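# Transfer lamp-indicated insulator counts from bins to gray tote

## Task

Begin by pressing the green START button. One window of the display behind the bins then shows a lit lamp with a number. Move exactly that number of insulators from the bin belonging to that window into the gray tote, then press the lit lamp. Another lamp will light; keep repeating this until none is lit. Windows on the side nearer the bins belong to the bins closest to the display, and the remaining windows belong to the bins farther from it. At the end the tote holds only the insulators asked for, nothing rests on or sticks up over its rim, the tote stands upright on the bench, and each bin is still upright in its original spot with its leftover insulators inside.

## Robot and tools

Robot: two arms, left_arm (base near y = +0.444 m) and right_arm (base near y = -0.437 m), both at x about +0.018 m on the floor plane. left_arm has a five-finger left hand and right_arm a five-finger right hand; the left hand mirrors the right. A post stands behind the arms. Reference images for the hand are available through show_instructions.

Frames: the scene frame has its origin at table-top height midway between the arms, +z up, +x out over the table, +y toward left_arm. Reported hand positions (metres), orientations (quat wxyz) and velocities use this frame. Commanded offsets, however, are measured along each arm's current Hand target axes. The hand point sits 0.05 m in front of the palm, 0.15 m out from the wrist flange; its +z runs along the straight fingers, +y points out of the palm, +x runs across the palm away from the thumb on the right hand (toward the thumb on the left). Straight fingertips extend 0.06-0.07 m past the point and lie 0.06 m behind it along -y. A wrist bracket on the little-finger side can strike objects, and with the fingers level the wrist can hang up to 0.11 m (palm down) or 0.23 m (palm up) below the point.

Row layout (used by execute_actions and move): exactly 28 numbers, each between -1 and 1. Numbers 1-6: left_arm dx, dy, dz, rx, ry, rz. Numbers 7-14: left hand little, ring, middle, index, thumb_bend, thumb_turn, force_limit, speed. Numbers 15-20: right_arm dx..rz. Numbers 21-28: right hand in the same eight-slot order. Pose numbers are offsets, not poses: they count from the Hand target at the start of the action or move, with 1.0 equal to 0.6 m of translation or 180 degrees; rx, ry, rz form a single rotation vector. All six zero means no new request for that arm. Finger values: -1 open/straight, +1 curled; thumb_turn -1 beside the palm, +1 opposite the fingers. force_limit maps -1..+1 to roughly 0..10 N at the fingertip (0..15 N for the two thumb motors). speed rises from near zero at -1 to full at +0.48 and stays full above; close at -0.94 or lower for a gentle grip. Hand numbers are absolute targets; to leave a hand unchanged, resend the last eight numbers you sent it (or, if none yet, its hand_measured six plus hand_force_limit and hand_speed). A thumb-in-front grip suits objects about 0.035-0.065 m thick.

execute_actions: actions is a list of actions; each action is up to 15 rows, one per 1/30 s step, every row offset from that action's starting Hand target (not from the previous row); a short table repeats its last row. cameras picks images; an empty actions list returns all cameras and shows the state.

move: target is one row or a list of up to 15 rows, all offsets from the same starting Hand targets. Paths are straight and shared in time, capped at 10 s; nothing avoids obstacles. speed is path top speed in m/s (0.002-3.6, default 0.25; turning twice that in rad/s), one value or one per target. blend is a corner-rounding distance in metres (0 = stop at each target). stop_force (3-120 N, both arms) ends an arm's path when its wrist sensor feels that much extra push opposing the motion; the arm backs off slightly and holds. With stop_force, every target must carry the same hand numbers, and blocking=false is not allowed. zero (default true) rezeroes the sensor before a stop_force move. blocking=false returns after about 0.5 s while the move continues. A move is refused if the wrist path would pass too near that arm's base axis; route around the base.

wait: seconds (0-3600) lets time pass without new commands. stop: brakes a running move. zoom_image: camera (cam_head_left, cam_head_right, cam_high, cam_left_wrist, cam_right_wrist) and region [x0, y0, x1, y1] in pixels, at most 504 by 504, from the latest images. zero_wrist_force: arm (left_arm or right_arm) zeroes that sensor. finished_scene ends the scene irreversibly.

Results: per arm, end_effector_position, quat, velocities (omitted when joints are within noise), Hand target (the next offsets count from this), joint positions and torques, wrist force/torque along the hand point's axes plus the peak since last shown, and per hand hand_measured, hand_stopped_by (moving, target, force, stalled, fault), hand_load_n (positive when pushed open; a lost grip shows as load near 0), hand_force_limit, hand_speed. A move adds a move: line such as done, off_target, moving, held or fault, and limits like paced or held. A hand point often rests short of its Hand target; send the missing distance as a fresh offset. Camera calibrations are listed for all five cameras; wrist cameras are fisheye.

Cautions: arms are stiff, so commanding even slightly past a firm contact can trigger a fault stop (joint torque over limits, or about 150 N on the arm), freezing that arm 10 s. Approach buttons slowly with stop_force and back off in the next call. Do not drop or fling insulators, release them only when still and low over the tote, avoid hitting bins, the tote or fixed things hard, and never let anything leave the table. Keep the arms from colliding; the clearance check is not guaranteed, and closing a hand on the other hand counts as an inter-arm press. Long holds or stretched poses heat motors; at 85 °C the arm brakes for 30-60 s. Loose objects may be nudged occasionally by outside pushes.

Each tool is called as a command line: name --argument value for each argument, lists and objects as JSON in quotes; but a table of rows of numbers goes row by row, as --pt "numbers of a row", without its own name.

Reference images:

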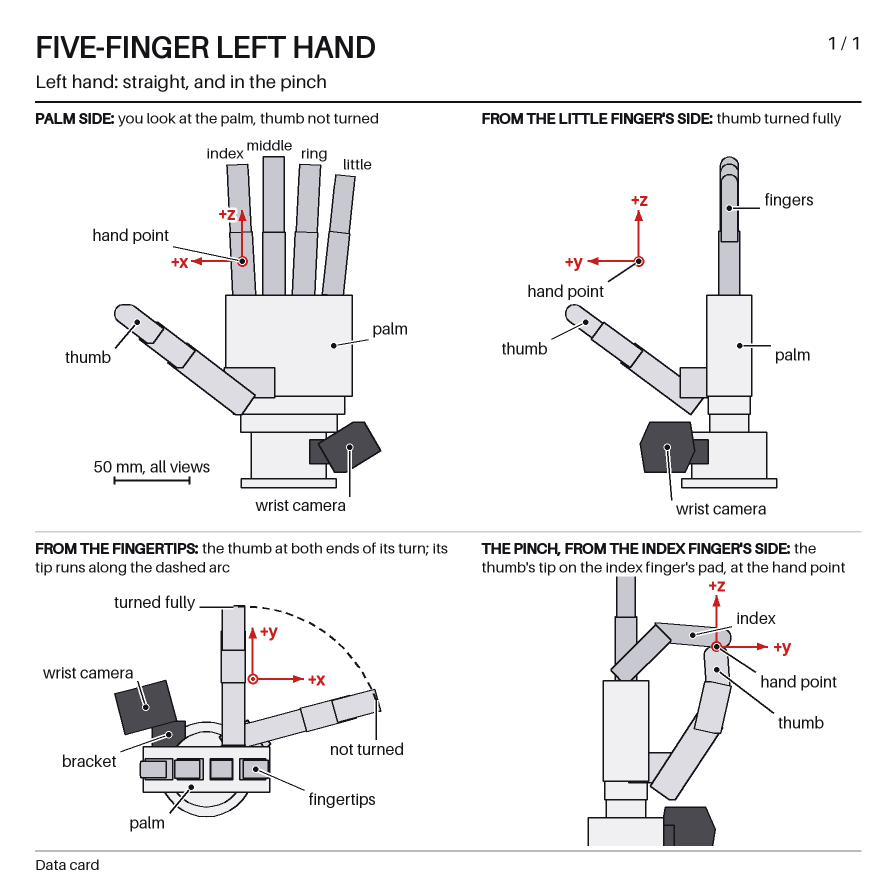

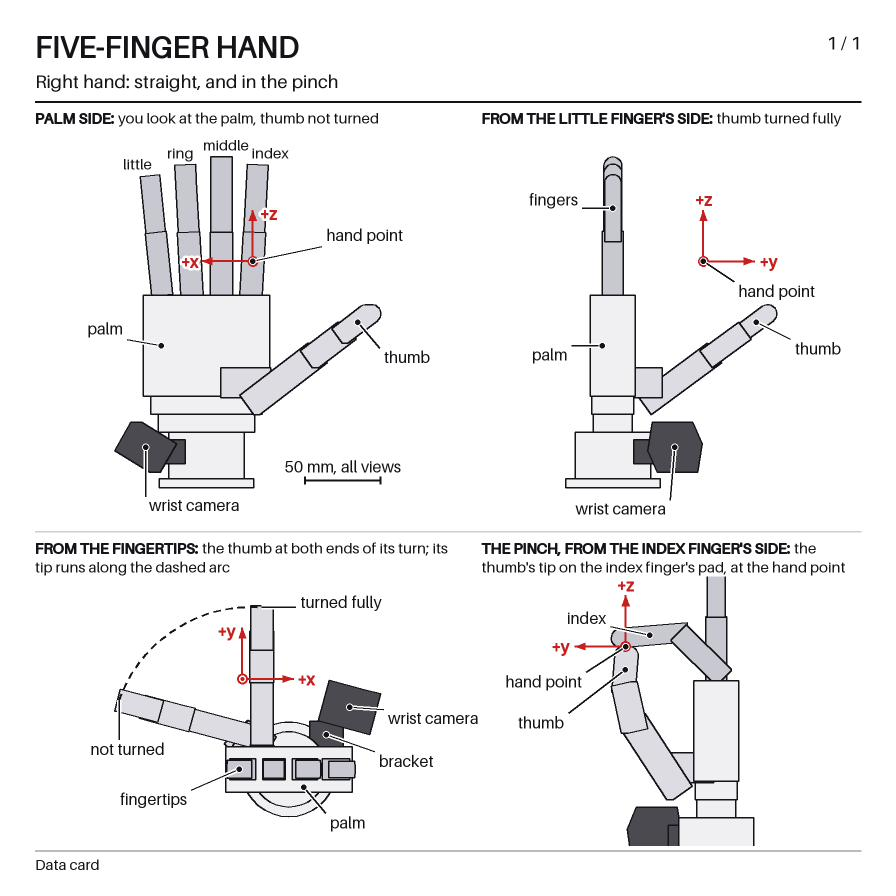

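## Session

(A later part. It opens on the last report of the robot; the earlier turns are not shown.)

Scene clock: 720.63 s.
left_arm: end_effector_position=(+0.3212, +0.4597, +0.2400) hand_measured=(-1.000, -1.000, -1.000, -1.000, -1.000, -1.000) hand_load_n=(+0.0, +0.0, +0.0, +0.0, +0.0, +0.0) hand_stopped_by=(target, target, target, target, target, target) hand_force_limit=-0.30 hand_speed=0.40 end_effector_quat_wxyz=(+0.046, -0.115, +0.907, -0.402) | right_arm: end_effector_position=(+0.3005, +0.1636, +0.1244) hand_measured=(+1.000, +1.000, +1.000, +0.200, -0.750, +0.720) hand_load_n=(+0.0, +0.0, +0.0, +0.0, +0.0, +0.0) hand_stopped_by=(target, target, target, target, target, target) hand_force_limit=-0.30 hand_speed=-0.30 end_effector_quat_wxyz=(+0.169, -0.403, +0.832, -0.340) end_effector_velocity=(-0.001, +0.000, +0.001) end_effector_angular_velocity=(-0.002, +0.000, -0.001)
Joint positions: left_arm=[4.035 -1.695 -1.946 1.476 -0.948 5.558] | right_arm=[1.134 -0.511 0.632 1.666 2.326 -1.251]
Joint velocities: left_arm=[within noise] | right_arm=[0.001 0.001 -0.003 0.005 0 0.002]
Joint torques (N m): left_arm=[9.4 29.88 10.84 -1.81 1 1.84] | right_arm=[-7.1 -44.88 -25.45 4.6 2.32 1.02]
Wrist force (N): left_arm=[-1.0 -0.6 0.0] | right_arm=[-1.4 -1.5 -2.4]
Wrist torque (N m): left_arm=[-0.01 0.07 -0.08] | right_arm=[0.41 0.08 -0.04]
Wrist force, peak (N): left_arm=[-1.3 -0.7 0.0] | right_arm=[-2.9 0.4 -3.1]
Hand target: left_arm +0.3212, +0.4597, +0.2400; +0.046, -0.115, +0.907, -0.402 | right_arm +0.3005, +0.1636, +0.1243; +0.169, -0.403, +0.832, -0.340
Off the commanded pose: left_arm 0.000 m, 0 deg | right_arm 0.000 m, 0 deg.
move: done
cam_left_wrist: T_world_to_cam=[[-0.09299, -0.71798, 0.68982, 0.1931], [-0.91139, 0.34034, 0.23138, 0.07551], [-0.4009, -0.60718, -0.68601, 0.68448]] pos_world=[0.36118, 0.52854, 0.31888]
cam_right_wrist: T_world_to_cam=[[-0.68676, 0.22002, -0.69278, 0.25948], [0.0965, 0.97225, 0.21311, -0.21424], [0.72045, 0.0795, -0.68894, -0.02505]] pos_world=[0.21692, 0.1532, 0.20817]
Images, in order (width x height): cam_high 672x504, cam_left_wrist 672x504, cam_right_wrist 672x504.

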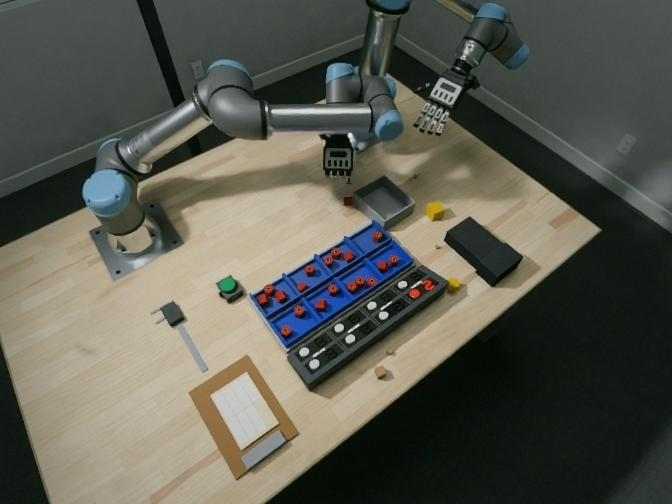

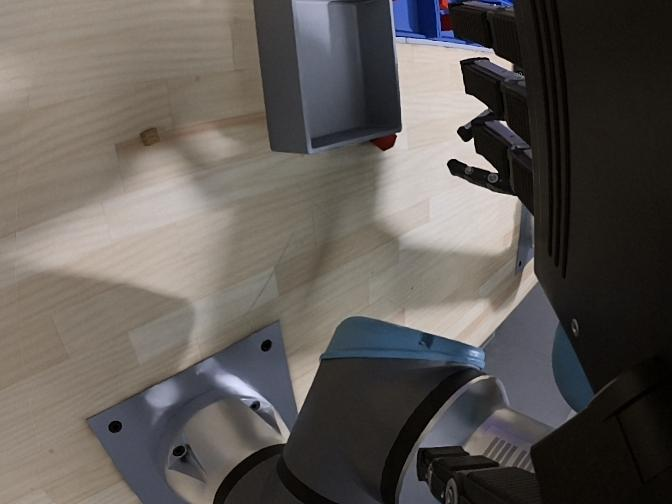

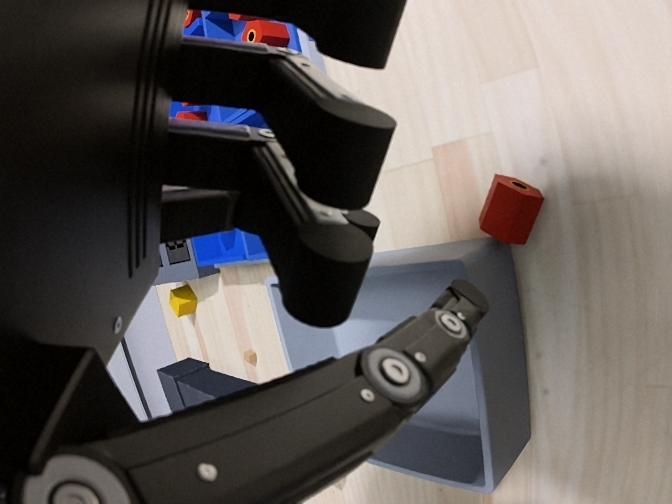

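move --target '[0,0,0,0,0,0,-1,-1,-1,-1,-1,-1,-0.3,0.4,-0.0027,0.0942,0.1048,0,-0.0334,-0.0334,1,1,1,0.2,-0.75,0.72,-0.3,-0.3]' --speed 0.15 --cameras '["cam_head_right","cam_right_wrist","cam_high"]'

Scene clock: 747.83 s.
left_arm: end_effector_position=(+0.3212, +0.4597, +0.2400) hand_measured=(-1.000, -1.000, -1.000, -1.000, -1.000, -1.000) hand_load_n=(+0.0, +0.0, +0.0, -0.5, +0.0, -0.5) hand_stopped_by=(target, target, target, target, target, target) hand_force_limit=-0.30 hand_speed=0.40 end_effector_quat_wxyz=(+0.046, -0.115, +0.907, -0.402) | right_arm: end_effector_position=(+0.3051, +0.1628, +0.0400) hand_measured=(+1.000, +1.000, +1.000, +0.200, -0.750, +0.720) hand_load_n=(+0.0, +0.0, +0.0, +0.0, +0.0, +0.0) hand_stopped_by=(target, target, target, target, target, target) hand_force_limit=-0.30 hand_speed=-0.30 end_effector_quat_wxyz=(+0.194, -0.464, +0.800, -0.327)
Joint positions: left_arm=[4.035 -1.695 -1.946 1.476 -0.948 5.558] | right_arm=[1.125 -0.521 0.834 1.323 2.349 -1.467]
Joint torques (N m): left_arm=[7.9 29.08 13.24 -1.84 2.73 1.8] | right_arm=[5.55 -47.1 -12.21 0.5 -0.23 -1.4]
Wrist force (N): left_arm=[-1.1 -0.6 0.0] | right_arm=[-2.2 -1.8 -2.5]
Wrist torque (N m): left_arm=[-0.01 0.10 -0.09] | right_arm=[0.29 0.16 -0.22]
Wrist force, peak (N): left_arm=[-1.3 -0.8 0.1] | right_arm=[-1.8 -2.2 -3.8]
Hand target: left_arm +0.3212, +0.4597, +0.2400; +0.046, -0.115, +0.907, -0.402 | right_arm +0.3050, +0.1628, +0.0399; +0.194, -0.464, +0.800, -0.327
Off the commanded pose: left_arm 0.000 m, 0 deg | right_arm 0.000 m, 0 deg.
move: done
cam_right_wrist: T_world_to_cam=[[-0.71082, 0.1165, -0.69366, 0.2286], [-0.04817, 0.97581, 0.21325, -0.15236], [0.70172, 0.185, -0.68801, -0.09781]] pos_world=[0.22379, 0.14014, 0.12377]
Images, in order (width x height): cam_head_right 672x504, cam_high 672x504, cam_right_wrist 672x504.

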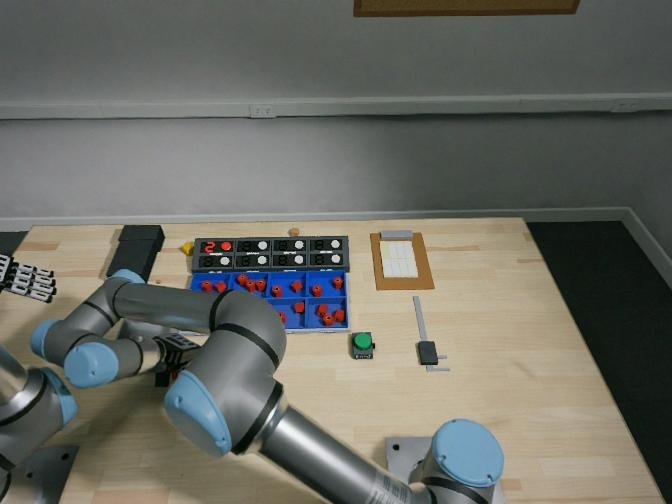

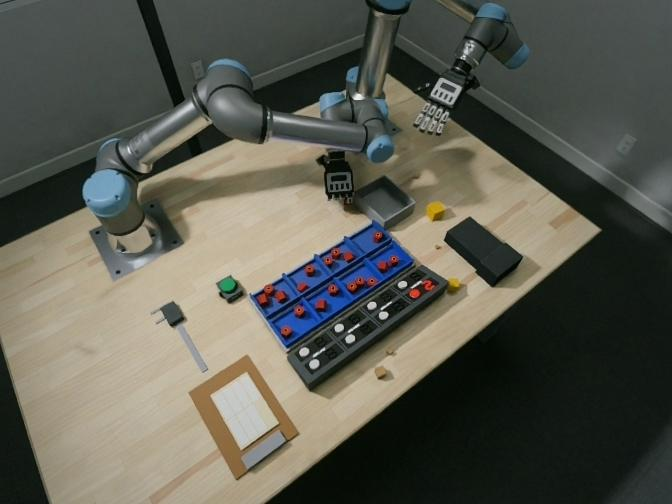

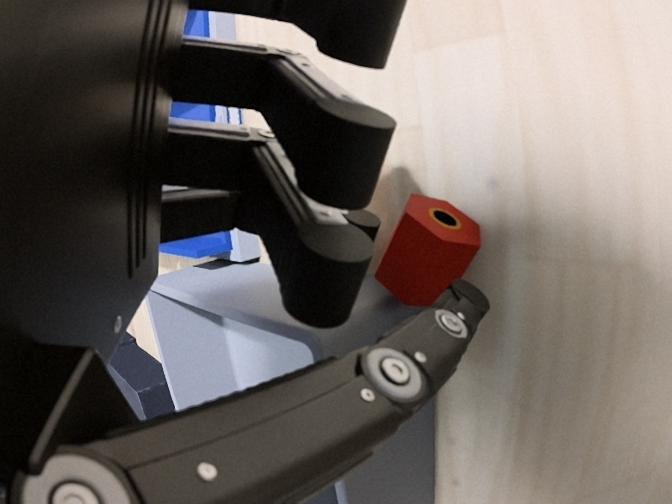

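move --target '[0,0,0,0,0,0,-1,-1,-1,-1,-1,-1,-0.3,0.4,0,0.0236,0.0236,0,0,0,1,1,1,0.2,-0.75,0.72,-0.3,-0.3]' --speed 0.012 --stop_force 3 --cameras '["cam_right_wrist"]'

Scene clock: 770.70 s.
left_arm: end_effector_position=(+0.3212, +0.4597, +0.2400) hand_measured=(-1.000, -1.000, -1.000, -1.000, -1.000, -1.000) hand_load_n=(+0.0, +0.0, +0.0, +0.0, +0.0, +0.0) hand_stopped_by=(target, target, target, target, target, target) hand_force_limit=-0.30 hand_speed=0.40 end_effector_quat_wxyz=(+0.046, -0.115, +0.907, -0.402) | right_arm: end_effector_position=(+0.3050, +0.1630, +0.0244) hand_measured=(+1.000, +1.000, +1.000, +0.200, -0.750, +0.720) hand_load_n=(+0.0, +0.0, +0.0, +0.0, +0.0, +0.0) hand_stopped_by=(target, target, target, target, target, target) hand_force_limit=-0.30 hand_speed=-0.30 end_effector_quat_wxyz=(+0.194, -0.464, +0.800, -0.327)
Joint positions: left_arm=[4.035 -1.695 -1.946 1.476 -0.948 5.558] | right_arm=[1.125 -0.504 0.843 1.298 2.349 -1.467]
Joint torques (N m): left_arm=[8.22 28.45 18.55 -1.77 2.85 1.8] | right_arm=[9.97 -60.05 -23.77 4.22 0.09 1.01]
Wrist force (N): left_arm=[-1.3 -0.8 -0.1] | right_arm=[-2.4 -1.8 -2.7]
Wrist torque (N m): left_arm=[-0.02 0.12 -0.09] | right_arm=[0.30 0.19 -0.24]
Wrist force, peak (N): left_arm=[-1.3 -0.8 -0.1] | right_arm=[-2.6 -1.6 -3.0]
Hand target: left_arm +0.3212, +0.4597, +0.2400; +0.046, -0.115, +0.907, -0.402 | right_arm +0.3050, +0.1630, +0.0244; +0.194, -0.464, +0.800, -0.327 (not the last commanded pose)
Off the commanded pose: left_arm 0.000 m, 0 deg | right_arm 0.004 m, 0 deg.
move: held (right_arm; a check stopped the path); limits=held
pose unreachable (right arm): on one or more control steps of this call, first in action 0 (counted from 0), this arm could not follow its commanded pose, so it was not sent that pose on those steps. It may still have moved: this result reports where it is.
cause: moving toward the commanded pose would bring a part of the arm too close to another arm (a part of this arm just beyond joint 4 (wrist 1) and a part of the left arm just beyond its joint 2 (shoulder lift), along the way the arms are being sent, or toward where that arm still pushes).
cam_right_wrist: T_world_to_cam=[[-0.71091, 0.11619, -0.69362, 0.21768], [-0.04843, 0.97583, 0.21311, -0.14915], [0.70161, 0.18509, -0.6881, -0.10856]] pos_world=[0.22369, 0.14034, 0.10807]

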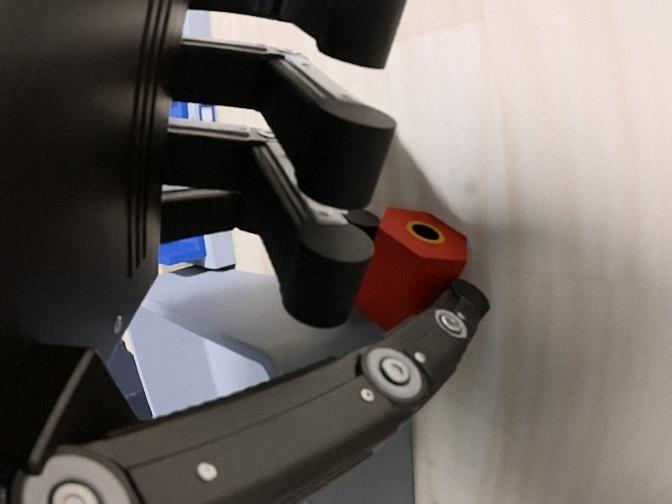

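move --target '[-0.0088,0.2405,-0.2895,0,0,0,-1,-1,-1,-1,-1,-1,-0.3,0.4,0,0,0,0,0,0,1,1,1,0.2,-0.75,0.72,-0.3,-0.3]' --speed 0.25

move --target '[0,0,0,0,0,0,-1,-1,-1,-1,-1,-1,-0.3,0.4,0,0.0047,0.0047,0,0,0,1,1,1,0.2,-0.75,0.72,-0.3,-0.3]' --speed 0.01 --stop_force 3 --cameras '["cam_right_wrist"]'

Scene clock: 785.27 s.
left_arm: end_effector_position=(+0.3212, +0.4597, +0.2400) hand_measured=(-1.000, -1.000, -1.000, -1.000, -1.000, -1.000) hand_load_n=(+0.0, +0.0, +0.0, +0.0, +0.0, -0.5) hand_stopped_by=(target, target, target, target, target, target) hand_force_limit=-0.30 hand_speed=0.40 end_effector_quat_wxyz=(+0.046, -0.115, +0.907, -0.402) | right_arm: end_effector_position=(+0.3050, +0.1630, +0.0244) hand_measured=(+1.000, +1.000, +1.000, +0.200, -0.750, +0.720) hand_load_n=(+0.0, +0.0, +0.0, +0.0, +0.0, +0.0) hand_stopped_by=(target, target, target, target, target, target) hand_force_limit=-0.30 hand_speed=-0.30 end_effector_quat_wxyz=(+0.194, -0.464, +0.800, -0.327)
Joint positions: left_arm=[4.035 -1.695 -1.945 1.476 -0.948 5.558] | right_arm=[1.125 -0.504 0.843 1.298 2.349 -1.467]
Joint torques (N m): left_arm=[-7.84 24.69 15.32 -2.44 0.9 -1.74] | right_arm=[7.86 -58.77 -24.13 4.08 0.54 0.61]
Wrist force (N): left_arm=[-1.1 -0.6 0.2] | right_arm=[-2.2 -1.9 -2.6]
Wrist torque (N m): left_arm=[-0.02 0.10 -0.12] | right_arm=[0.30 0.17 -0.22]
Wrist force, peak (N): left_arm=[-1.3 -0.7 0.1] | right_arm=[-2.5 -1.7 -3.0]
Hand target: left_arm +0.3212, +0.4597, +0.2400; +0.046, -0.115, +0.907, -0.402 (not the last commanded pose) | right_arm +0.3050, +0.1630, +0.0244; +0.194, -0.464, +0.800, -0.327
Off the commanded pose: left_arm 0.226 m, 0 deg | right_arm 0.000 m, 0 deg.
move: held (left_arm; a check stopped the path); limits=held
pose unreachable (left arm): on one or more control steps of this call, first in action 0 (counted from 0), this arm could not follow its commanded pose, so it was not sent that pose on those steps. It may still have moved: this result reports where it is.
cause: moving toward the commanded pose would bring a part of the arm too close to another arm (a part of this arm just beyond joint 2 (shoulder lift) and a part of the right arm just beyond its joint 4 (wrist 1), where that arm would come to rest).

Scene clock: 785.80 s.
left_arm: end_effector_position=(+0.3212, +0.4597, +0.2400) hand_measured=(-1.000, -1.000, -1.000, -1.000, -1.000, -1.000) hand_load_n=(+0.0, +0.0, +0.0, -0.5, +0.0, +0.0) hand_stopped_by=(target, target, target, target, target, target) hand_force_limit=-0.30 hand_speed=0.40 end_effector_quat_wxyz=(+0.046, -0.115, +0.907, -0.402) | right_arm: end_effector_position=(+0.3050, +0.1630, +0.0244) hand_measured=(+1.000, +1.000, +1.000, +0.200, -0.750, +0.720) hand_load_n=(+0.0, +0.0, +0.0, +0.0, +0.0, +0.0) hand_stopped_by=(target, target, target, target, target, target) hand_force_limit=-0.30 hand_speed=-0.30 end_effector_quat_wxyz=(+0.194, -0.464, +0.800, -0.327)
Joint positions: left_arm=[4.035 -1.695 -1.945 1.476 -0.948 5.558] | right_arm=[1.125 -0.504 0.843 1.298 2.349 -1.467]
Joint torques (N m): left_arm=[-6.89 25.16 7.97 -1.62 0.88 -1.59] | right_arm=[8.08 -58.31 -23.36 3.56 0.79 0.59]
Wrist force (N): left_arm=[-1.0 -0.7 0.0] | right_arm=[-2.7 -1.6 -2.9]
Wrist torque (N m): left_arm=[-0.02 0.07 -0.11] | right_arm=[0.35 0.25 -0.25]
Wrist force, peak (N): left_arm=[-1.2 -0.6 -0.1] | right_arm=[-2.5 -1.9 -2.9]
Hand target: left_arm +0.3212, +0.4597, +0.2400; +0.046, -0.115, +0.907, -0.402 | right_arm +0.3050, +0.1630, +0.0244; +0.194, -0.464, +0.800, -0.327 (not the last commanded pose)
Off the commanded pose: left_arm 0.000 m, 0 deg | right_arm 0.004 m, 0 deg.
move: held (right_arm; a check stopped the path); limits=held
pose unreachable (right arm): on one or more control steps of this call, first in action 0 (counted from 0), this arm could not follow its commanded pose, so it was not sent that pose on those steps. It may still have moved: this result reports where it is.
cause: moving toward the commanded pose would bring a part of the arm too close to another arm (a part of this arm just beyond joint 4 (wrist 1) and a part of the left arm just beyond its joint 2 (shoulder lift), 4 mm apart when this arm was first held).
cam_right_wrist: T_world_to_cam=[[-0.71091, 0.11619, -0.69362, 0.21768], [-0.04843, 0.97583, 0.21311, -0.14915], [0.70161, 0.18509, -0.6881, -0.10856]] pos_world=[0.22369, 0.14034, 0.10807]

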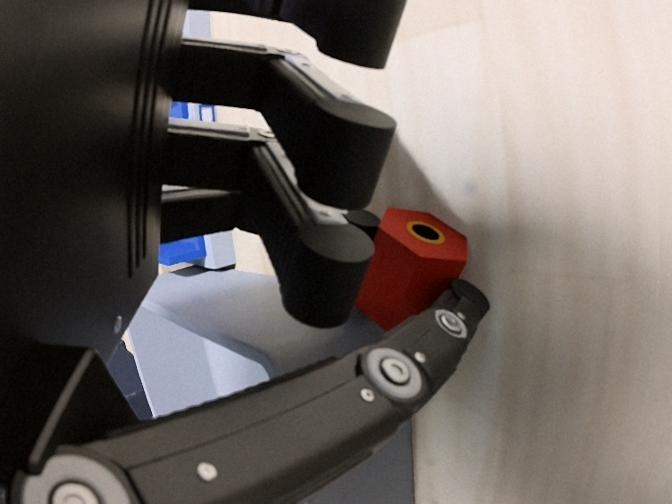

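move --target '[0,0,0,0,0,0,-1,-1,-1,-1,-1,-1,-0.3,0.4,0,-0.1178,-0.1178,0,0,0,1,1,1,0.2,-0.75,0.72,-0.3,-0.3]' --speed 0.15

move --target '[-0.0088,0.2405,-0.2895,0,0,0,-1,-1,-1,-1,-1,-1,-0.3,0.4,0,0,0,0,0,0,1,1,1,0.2,-0.75,0.72,-0.3,-0.3]' --speed 0.15 --cameras '["cam_high","cam_head_right"]'

Scene clock: 790.80 s.
left_arm: end_effector_position=(+0.3212, +0.4597, +0.2400) hand_measured=(-1.000, -1.000, -1.000, -1.000, -1.000, -1.000) hand_load_n=(+0.0, +0.0, +0.0, +0.0, +0.0, +0.0) hand_stopped_by=(target, target, target, target, target, target) hand_force_limit=-0.30 hand_speed=0.40 end_effector_quat_wxyz=(+0.046, -0.115, +0.907, -0.402) | right_arm: end_effector_position=(+0.3051, +0.1621, +0.1242) hand_measured=(+1.000, +1.000, +1.000, +0.200, -0.750, +0.720) hand_load_n=(+0.0, +0.0, +0.0, +0.0, +0.0, +0.0) hand_stopped_by=(target, target, target, target, target, target) hand_force_limit=-0.30 hand_speed=-0.30 end_effector_quat_wxyz=(+0.194, -0.464, +0.800, -0.327)
Joint positions: left_arm=[4.035 -1.695 -1.946 1.476 -0.948 5.558] | right_arm=[1.124 -0.588 0.744 1.48 2.349 -1.468]
Joint torques (N m): left_arm=[-6.61 24.32 5.3 -1.85 0.96 -1.37] | right_arm=[-5.89 -53.54 -22.17 3.27 2.28 1.61]
Wrist force (N): left_arm=[-1.0 -0.8 0.2] | right_arm=[-2.1 -2.0 -3.0]
Wrist torque (N m): left_arm=[-0.04 0.08 -0.11] | right_arm=[0.30 0.18 -0.13]
Wrist force, peak (N): left_arm=[-1.2 -0.8 -0.1] | right_arm=[-2.2 -2.9 -4.1]
Hand target: left_arm +0.3212, +0.4597, +0.2400; +0.046, -0.115, +0.907, -0.402 | right_arm +0.3051, +0.1621, +0.1243; +0.194, -0.464, +0.800, -0.327
Off the commanded pose: left_arm 0.000 m, 0 deg | right_arm 0.000 m, 0 deg.
move: done

Scene clock: 792.77 s.
left_arm: end_effector_position=(+0.2712, +0.6797, +0.2501) hand_measured=(-1.000, -1.000, -1.000, -1.000, -1.000, -1.000) hand_load_n=(+0.0, +0.0, +0.0, +0.0, +0.0, +0.0) hand_stopped_by=(target, target, target, target, target, target) hand_force_limit=-0.30 hand_speed=0.40 end_effector_quat_wxyz=(+0.046, -0.115, +0.907, -0.402) | right_arm: end_effector_position=(+0.3051, +0.1621, +0.1243) hand_measured=(+1.000, +1.000, +1.000, +0.200, -0.750, +0.720) hand_load_n=(+0.0, +0.0, +0.0, +0.0, +0.0, +0.0) hand_stopped_by=(target, target, target, target, target, target) hand_force_limit=-0.30 hand_speed=-0.30 end_effector_quat_wxyz=(+0.194, -0.464, +0.800, -0.327)
Joint positions: left_arm=[4.424 -1.942 -1.633 1.243 -1.194 5.903] | right_arm=[1.124 -0.588 0.743 1.48 2.349 -1.468]
Joint torques (N m): left_arm=[5.42 26.8 23.39 -3.39 2.52 -0.43] | right_arm=[3.88 -57.2 -25.4 4.21 2.46 1.61]
Wrist force (N): left_arm=[-1.0 -0.8 0.1] | right_arm=[-2.0 -1.8 -3.3]
Wrist torque (N m): left_arm=[-0.03 0.10 -0.04] | right_arm=[0.35 0.16 -0.12]
Wrist force, peak (N): left_arm=[-1.0 -2.0 1.3] | right_arm=[-2.4 -2.0 -3.0]
Hand target: left_arm +0.2712, +0.6798, +0.2502; +0.046, -0.115, +0.907, -0.402 | right_arm +0.3051, +0.1621, +0.1243; +0.194, -0.464, +0.800, -0.327
Off the commanded pose: left_arm 0.000 m, 0 deg | right_arm 0.000 m, 0 deg.
move: done
Images, in order (width x height): cam_head_right 672x504, cam_high 672x504.

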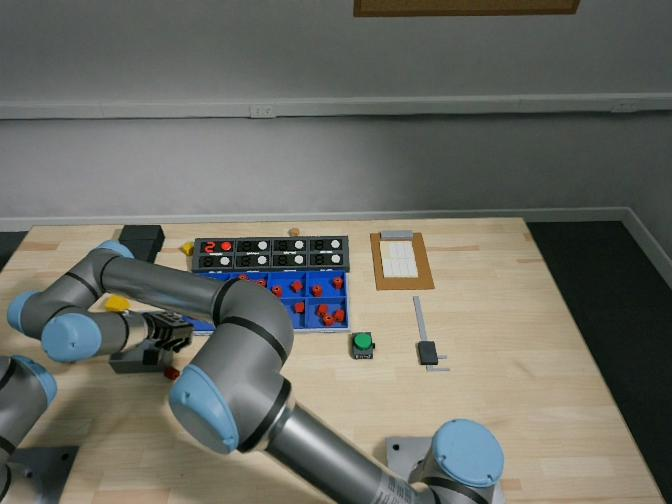

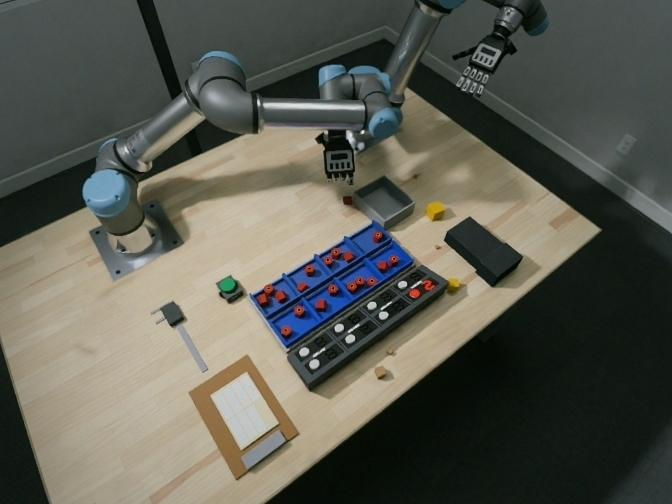

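move --target '[0,0,0,0,0,0,-1,-1,-1,-1,-1,-1,-0.3,0.4,0,0.1,0.1,0,0,0,1,1,1,0.2,-0.75,0.72,-0.3,-0.3]' --speed 0.15

move --target '[0,0,0,0,0,0,-1,-1,-1,-1,-1,-1,-0.3,0.4,0,0.0232,0.0232,0,0,0,1,1,1,0.2,-0.75,0.72,-0.3,-0.3]' --speed 0.01 --stop_force 3 --cameras '["cam_right_wrist"]'

Scene clock: 797.33 s.
left_arm: end_effector_position=(+0.2712, +0.6798, +0.2502) hand_measured=(-1.000, -1.000, -1.000, -1.000, -1.000, -1.000) hand_load_n=(+0.0, +0.0, -0.5, +0.0, +0.0, +0.0) hand_stopped_by=(target, target, target, target, target, target) hand_force_limit=-0.30 hand_speed=0.40 end_effector_quat_wxyz=(+0.046, -0.115, +0.907, -0.402) | right_arm: end_effector_position=(+0.3050, +0.1628, +0.0396) hand_measured=(+1.000, +1.000, +1.000, +0.200, -0.750, +0.720) hand_load_n=(+0.0, +0.0, +0.0, +0.0, +0.0, +0.0) hand_stopped_by=(target, target, target, target, target, target) hand_force_limit=-0.30 hand_speed=-0.30 end_effector_quat_wxyz=(+0.194, -0.464, +0.800, -0.327)
Joint positions: left_arm=[4.424 -1.942 -1.633 1.243 -1.194 5.903] | right_arm=[1.125 -0.52 0.834 1.323 2.349 -1.467]
Joint torques (N m): left_arm=[6.96 19.58 24.51 -4.66 -0.24 1.13] | right_arm=[7.42 -48.62 -17.57 1.48 -0.19 -1.45]
Wrist force (N): left_arm=[-1.0 -0.8 0.2] | right_arm=[-2.2 -1.8 -2.7]
Wrist torque (N m): left_arm=[-0.03 0.10 -0.04] | right_arm=[0.32 0.16 -0.21]
Wrist force, peak (N): left_arm=[-1.2 -0.8 0.2] | right_arm=[-1.9 -3.2 -4.2]
Hand target: left_arm +0.2712, +0.6798, +0.2502; +0.046, -0.115, +0.907, -0.402 | right_arm +0.3050, +0.1628, +0.0395; +0.194, -0.464, +0.800, -0.327
Off the commanded pose: left_arm 0.000 m, 0 deg | right_arm 0.000 m, 0 deg.
move: done

Scene clock: 800.43 s.
left_arm: end_effector_position=(+0.2712, +0.6798, +0.2502) hand_measured=(-1.000, -1.000, -1.000, -1.000, -1.000, -1.000) hand_load_n=(+0.0, +0.0, +0.0, +0.0, +0.0, +0.0) hand_stopped_by=(target, target, target, target, target, target) hand_force_limit=-0.30 hand_speed=0.40 end_effector_quat_wxyz=(+0.046, -0.115, +0.907, -0.402) | right_arm: end_effector_position=(+0.3050, +0.1630, +0.0198) hand_measured=(+1.000, +1.000, +1.000, +0.200, -0.750, +0.720) hand_load_n=(+0.0, +0.0, +0.0, +0.0, +0.0, +0.0) hand_stopped_by=(target, target, target, target, target, target) hand_force_limit=-0.30 hand_speed=-0.30 end_effector_quat_wxyz=(+0.194, -0.464, +0.800, -0.327)
Joint positions: left_arm=[4.424 -1.942 -1.633 1.243 -1.194 5.903] | right_arm=[1.125 -0.499 0.846 1.29 2.349 -1.467]
Joint torques (N m): left_arm=[8.13 18.67 23.7 -4.37 -1.68 1.13] | right_arm=[9.21 -59.64 -24.61 3.92 -0.14 1.4]
Wrist force (N): left_arm=[-0.9 -0.5 0.1] | right_arm=[-2.2 -1.7 -2.6]
Wrist torque (N m): left_arm=[0.02 0.09 -0.05] | right_arm=[0.32 0.18 -0.24]
Wrist force, peak (N): left_arm=[-1.2 -0.7 0.3] | right_arm=[-2.3 -2.2 -2.9]
Hand target: left_arm +0.2712, +0.6798, +0.2502; +0.046, -0.115, +0.907, -0.402 | right_arm +0.3050, +0.1630, +0.0198; +0.194, -0.464, +0.800, -0.327
Off the commanded pose: left_arm 0.000 m, 0 deg | right_arm 0.000 m, 0 deg.
move: done
cam_right_wrist: T_world_to_cam=[[-0.71091, 0.11619, -0.69362, 0.21448], [-0.04843, 0.97583, 0.21311, -0.14817], [0.70161, 0.18509, -0.6881, -0.11172]] pos_world=[0.22369, 0.14034, 0.10347]

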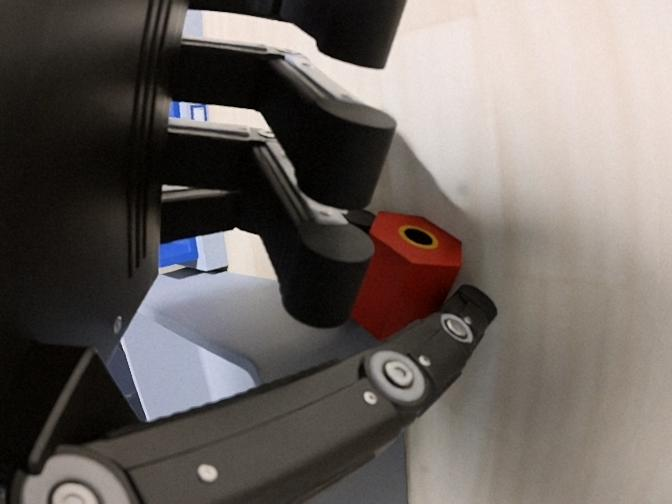

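execute_actions --actions '[[[0,0,0,0,0,0,-1,-1,-1,-1,-1,-1,-0.3,0.4,0,0,0,0,0,0,1,1,1,0.2,0.0,0.72,-0.3,-0.9]],[[0,0,0,0,0,0,-1,-1,-1,-1,-1,-1,-0.3,0.4,0,0,0,0,0,0,1,1,1,0.2,0.0,0.72,-0.3,-0.9]],[[0,0,0,0,0,0,-1,-1,-1,-1,-1,-1,-0.3,0.4,0,0,0,0,0,0,1,1,1,0.2,0.0,0.72,-0.3,-0.9]]]' --cameras '["cam_right_wrist"]'

Scene clock: 806.67 s.
left_arm: end_effector_position=(+0.2712, +0.6798, +0.2502) hand_measured=(-1.000, -1.000, -1.000, -1.000, -1.000, -1.000) hand_load_n=(+0.0, +0.0, +0.0, +0.0, +0.0, +0.0) hand_stopped_by=(target, target, target, target, target, target) hand_force_limit=-0.30 hand_speed=0.40 end_effector_quat_wxyz=(+0.046, -0.115, +0.907, -0.402) | right_arm: end_effector_position=(+0.3050, +0.1630, +0.0198) hand_measured=(+1.000, +1.000, +1.000, +0.200, -0.650, +0.720) hand_load_n=(+0.0, +0.0, +0.0, +4.5, +5.0, +0.0) hand_stopped_by=(target, target, target, target, force, target) hand_force_limit=-0.30 hand_speed=-0.90 end_effector_quat_wxyz=(+0.194, -0.464, +0.800, -0.327)
Joint positions: left_arm=[4.424 -1.942 -1.633 1.243 -1.194 5.903] | right_arm=[1.125 -0.499 0.846 1.29 2.349 -1.467]
Joint torques (N m): left_arm=[8.26 19.71 24.34 -4.47 -1.68 1.2] | right_arm=[5.63 -59.18 -23.85 4.12 1.05 1.14]
Wrist force (N): left_arm=[-1.0 -0.8 0.2] | right_arm=[-2.1 -1.9 -2.6]
Wrist torque (N m): left_arm=[-0.03 0.11 -0.04] | right_arm=[0.30 0.16 -0.23]
Wrist force, peak (N): left_arm=[-1.3 -0.9 0.1] | right_arm=[-2.5 -2.0 -3.0]
Hand target: left_arm +0.2712, +0.6798, +0.2502; +0.046, -0.115, +0.907, -0.402 | right_arm +0.3050, +0.1630, +0.0198; +0.194, -0.464, +0.800, -0.327
Off the commanded pose: left_arm 0.000 m, 0 deg | right_arm 0.000 m, 0 deg.
cam_right_wrist: T_world_to_cam=[[-0.71091, 0.11619, -0.69362, 0.21448], [-0.04843, 0.97583, 0.21311, -0.14817], [0.70161, 0.18509, -0.6881, -0.11172]] pos_world=[0.22369, 0.14034, 0.10347]

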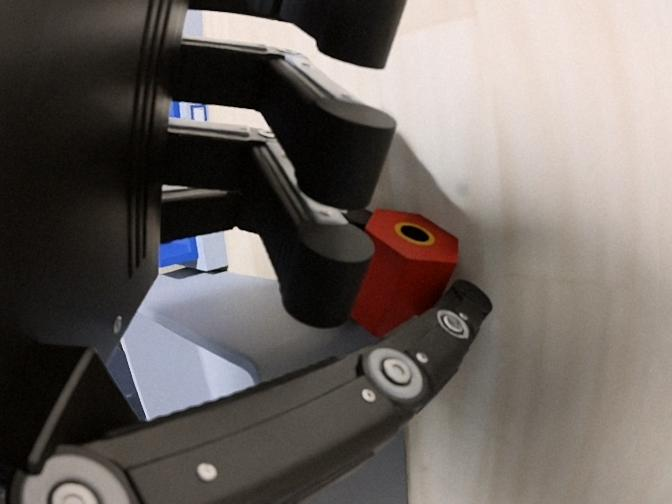

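move --pt "0 0 0 0 0 0 -1 -1 -1 -1 -1 -1 -0.3 0.4 0 -0.0236 -0.0236 0 0 0 1 1 1 0.2 0.0 0.72 -0.3 -0.9" --pt "0 0 0 0 0 0 -1 -1 -1 -1 -1 -1 -0.3 0.4 0 -0.1415 -0.1415 0 0 0 1 1 1 0.2 0.0 0.72 -0.3 -0.9" --speed '[0.03, 0.06]' --blend '[0.01, 0]' --cameras '["cam_right_wrist", "cam_high"]'

Scene clock: 814.43 s.
left_arm: end_effector_position=(+0.2712, +0.6798, +0.2502) hand_measured=(-1.000, -1.000, -1.000, -1.000, -1.000, -1.000) hand_load_n=(+0.0, +0.0, +0.0, +0.0, +0.0, +0.0) hand_stopped_by=(target, target, target, target, target, target) hand_force_limit=-0.30 hand_speed=0.40 end_effector_quat_wxyz=(+0.046, -0.115, +0.907, -0.402) | right_arm: end_effector_position=(+0.3051, +0.1620, +0.1399) hand_measured=(+1.000, +1.000, +1.000, +0.200, -0.650, +0.720) hand_load_n=(+0.0, +0.0, +0.0, +4.5, +5.5, +0.0) hand_stopped_by=(target, target, target, target, force, target) hand_force_limit=-0.30 hand_speed=-0.90 end_effector_quat_wxyz=(+0.194, -0.464, +0.800, -0.327) end_effector_velocity=(+0.001, +0.000, -0.002) end_effector_angular_velocity=(+0.001, +0.000, -0.001)
Joint positions: left_arm=[4.424 -1.942 -1.633 1.243 -1.194 5.903] | right_arm=[1.124 -0.596 0.719 1.513 2.349 -1.468]
Joint velocities: left_arm=[within noise] | right_arm=[-0.001 0.001 0.003 -0.005 0 0]
Joint torques (N m): left_arm=[9.11 19.36 23.67 -4.43 -1.74 0.97] | right_arm=[-8.41 -44.12 -13.47 0.63 2.39 0.62]
Wrist force (N): left_arm=[-0.9 -0.6 0.1] | right_arm=[-2.1 -1.6 -3.1]
Wrist torque (N m): left_arm=[0.01 0.09 -0.04] | right_arm=[0.35 0.19 -0.11]
Wrist force, peak (N): left_arm=[-1.1 -0.9 0.3] | right_arm=[-2.4 -2.3 -3.3]
Hand target: left_arm +0.2712, +0.6798, +0.2502; +0.046, -0.115, +0.907, -0.402 | right_arm +0.3051, +0.1620, +0.1398; +0.194, -0.464, +0.800, -0.327
Off the commanded pose: left_arm 0.000 m, 0 deg | right_arm 0.000 m, 0 deg.
move: done
cam_right_wrist: T_world_to_cam=[[-0.71092, 0.11626, -0.69359, 0.29803], [-0.04845, 0.9758, 0.21322, -0.17282], [0.7016, 0.18519, -0.68809, -0.02891]] pos_world=[0.22379, 0.13934, 0.22367]
Images, in order (width x height): cam_high 672x504, cam_right_wrist 672x504.

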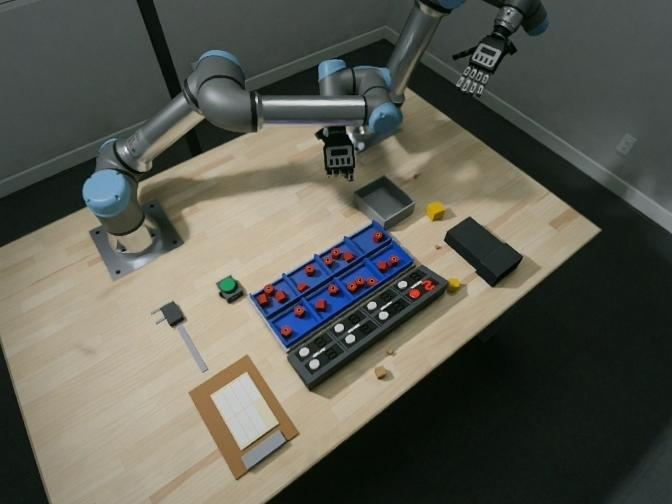

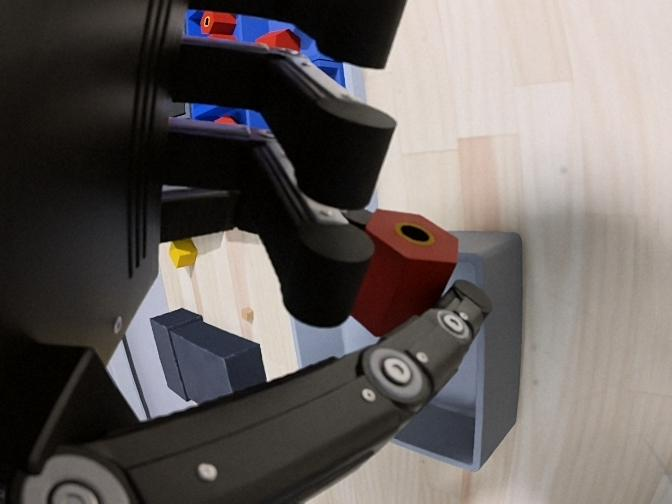

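zoom_image --camera "cam_right_wrist" --region '[280, 210, 540, 490]'

zoom_image --camera "cam_high" --region '[330, 160, 430, 240]'

Scaled by 1.800 from the camera's image (finer frame: 960x720).

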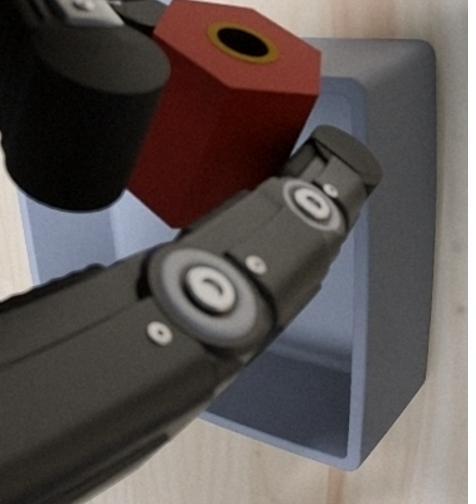

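Scaled by 5.040.

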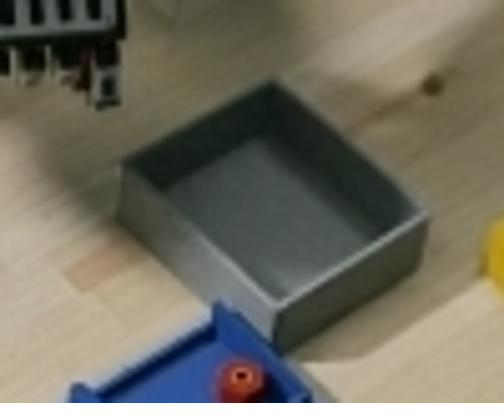

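move --target '[0,0,0,0,0,0,-1,-1,-1,-1,-1,-1,-0.3,0.4,-0.24,0.0078,0.0158,0,-0.1178,-0.1178,1,1,1,0.2,0.0,0.72,-0.3,-0.9]' --speed 0.12 --cameras '["cam_right_wrist", "cam_high", "cam_head_right"]'

Scene clock: 841.33 s.
left_arm: end_effector_position=(+0.2712, +0.6798, +0.2502) hand_measured=(-1.000, -1.000, -1.000, -1.000, -1.000, -1.000) hand_load_n=(+0.0, +0.0, +0.0, +0.0, +0.0, +0.0) hand_stopped_by=(target, target, target, target, target, target) hand_force_limit=-0.30 hand_speed=0.40 end_effector_quat_wxyz=(+0.046, -0.115, +0.907, -0.402) | right_arm: end_effector_position=(+0.3790, +0.2843, +0.1306) hand_measured=(+1.000, +1.000, +1.000, +0.200, -0.650, +0.720) hand_load_n=(+0.0, +0.0, +0.0, +4.5, +5.5, -0.5) hand_stopped_by=(target, target, target, target, force, target) hand_force_limit=-0.30 hand_speed=-0.90 end_effector_quat_wxyz=(-0.300, +0.653, -0.647, +0.256)
Joint positions: left_arm=[4.424 -1.942 -1.633 1.243 -1.194 5.903] | right_arm=[1.06 -0.305 0.035 1.31 2.216 -2.27]
Joint torques (N m): left_arm=[7.32 18.99 25 -4.28 -1.73 1.42] | right_arm=[10.21 -49.3 -23.23 0.25 -0.28 -1.31]
Wrist force (N): left_arm=[-1.1 -0.7 0.2] | right_arm=[-2.4 -1.3 -1.8]
Wrist torque (N m): left_arm=[-0.02 0.11 -0.05] | right_arm=[0.32 0.16 -0.26]
Wrist force, peak (N): left_arm=[-1.2 -1.0 0.2] | right_arm=[-2.3 -1.8 -3.0]
Hand target: left_arm +0.2712, +0.6798, +0.2502; +0.046, -0.115, +0.907, -0.402 | right_arm +0.3792, +0.2855, +0.1308; -0.274, +0.654, -0.653, +0.267
Off the commanded pose: left_arm 0.000 m, 0 deg | right_arm 0.001 m, 3 deg.
elbow stopped short (right arm): the move would have taken joint 3 (elbow) straighter than the controller allows.
move: off_target (right_arm)
cam_right_wrist: T_world_to_cam=[[-0.64744, -0.23798, -0.72401, 0.41047], [-0.55691, 0.79626, 0.23628, -0.04589], [0.52027, 0.55618, -0.64806, -0.15184]] pos_world=[0.3192, 0.21868, 0.20962]
Images, in order (width x height): cam_head_right 672x504, cam_high 672x504, cam_right_wrist 672x504.

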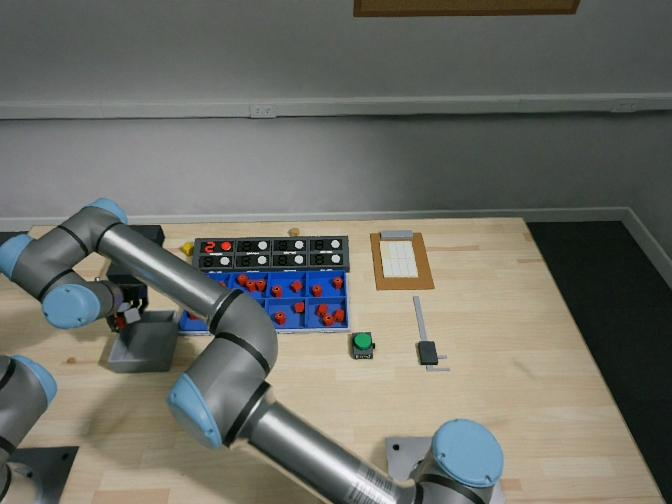

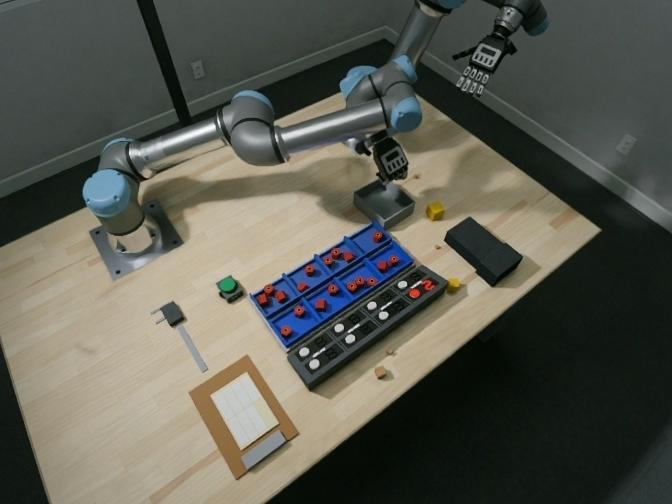

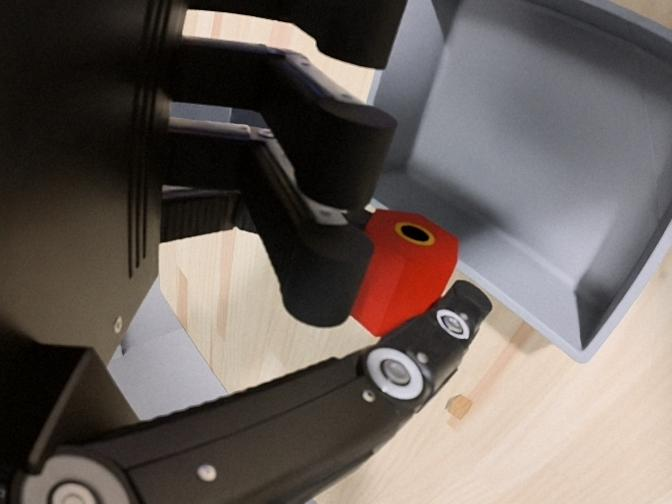

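move --target '[0,0,0,0,0,0,-1,-1,-1,-1,-1,-1,-0.3,0.4,0.0642,0.053,-0.0511,0,-0.3536,-0.3536,1,1,1,0.2,0.0,0.72,-0.3,-0.9]' --speed 0.25 --cameras '["cam_right_wrist", "cam_high", "cam_head_right"]'

Scene clock: 852.03 s.
left_arm: end_effector_position=(+0.2712, +0.6798, +0.2502) hand_measured=(-1.000, -1.000, -1.000, -1.000, -1.000, -1.000) hand_load_n=(+0.0, +0.0, +0.0, +0.0, +0.0, +0.0) hand_stopped_by=(target, target, target, target, target, target) hand_force_limit=-0.30 hand_speed=0.40 end_effector_quat_wxyz=(+0.046, -0.115, +0.907, -0.402) | right_arm: end_effector_position=(+0.3354, +0.2467, +0.1297) hand_measured=(+1.000, +1.000, +1.000, +0.200, -0.650, +0.720) hand_load_n=(+0.0, +0.0, +0.0, +4.5, +5.0, -0.5) hand_stopped_by=(target, target, target, target, force, target) hand_force_limit=-0.30 hand_speed=-0.90 end_effector_quat_wxyz=(-0.387, +0.922, +0.003, -0.002)
Joint positions: left_arm=[4.424 -1.942 -1.633 1.243 -1.194 5.903] | right_arm=[0.794 -0.699 0.775 0.869 1.045 -3.748]
Joint torques (N m): left_arm=[7.68 19.44 23.23 -4.52 -1.8 1.1] | right_arm=[9.68 -51.99 -22.14 1.34 -1.8 -1.68]
Wrist force (N): left_arm=[-0.9 -0.8 0.1] | right_arm=[-2.2 -1.5 -2.7]
Wrist torque (N m): left_arm=[-0.02 0.09 -0.04] | right_arm=[0.41 0.19 -0.29]
Wrist force, peak (N): left_arm=[-1.0 -1.1 0.3] | right_arm=[-2.1 -1.4 -3.2]
Hand target: left_arm +0.2712, +0.6798, +0.2502; +0.046, -0.115, +0.907, -0.402 | right_arm +0.3353, +0.2467, +0.1297; -0.387, +0.922, +0.003, -0.002
Off the commanded pose: left_arm 0.000 m, 0 deg | right_arm 0.000 m, 0 deg.
move: done
cam_right_wrist: T_world_to_cam=[[0.25886, -0.66441, -0.70111, 0.17096], [-0.8224, -0.5323, 0.20079, 0.38139], [-0.50661, 0.52461, -0.6842, 0.24802]] pos_world=[0.39505, 0.18649, 0.21298]
Images, in order (width x height): cam_head_right 672x504, cam_high 672x504, cam_right_wrist 672x504.

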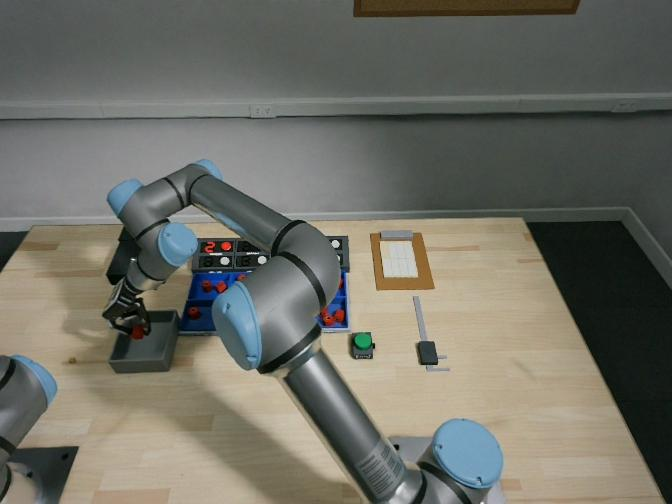

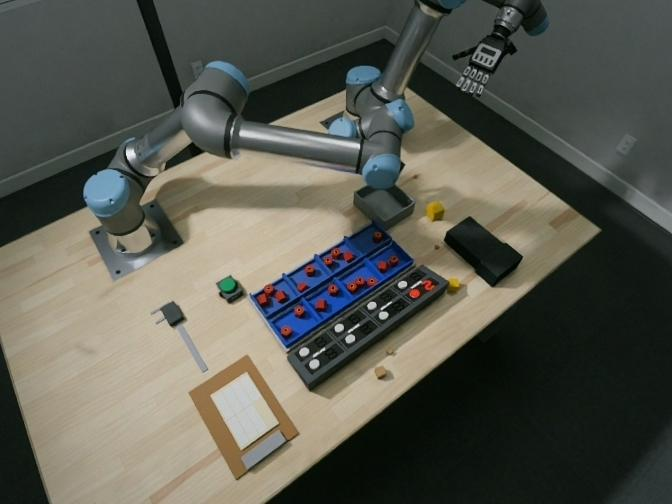

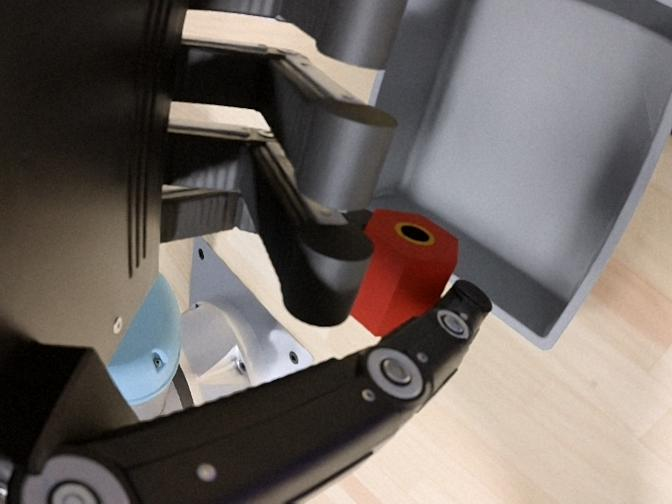

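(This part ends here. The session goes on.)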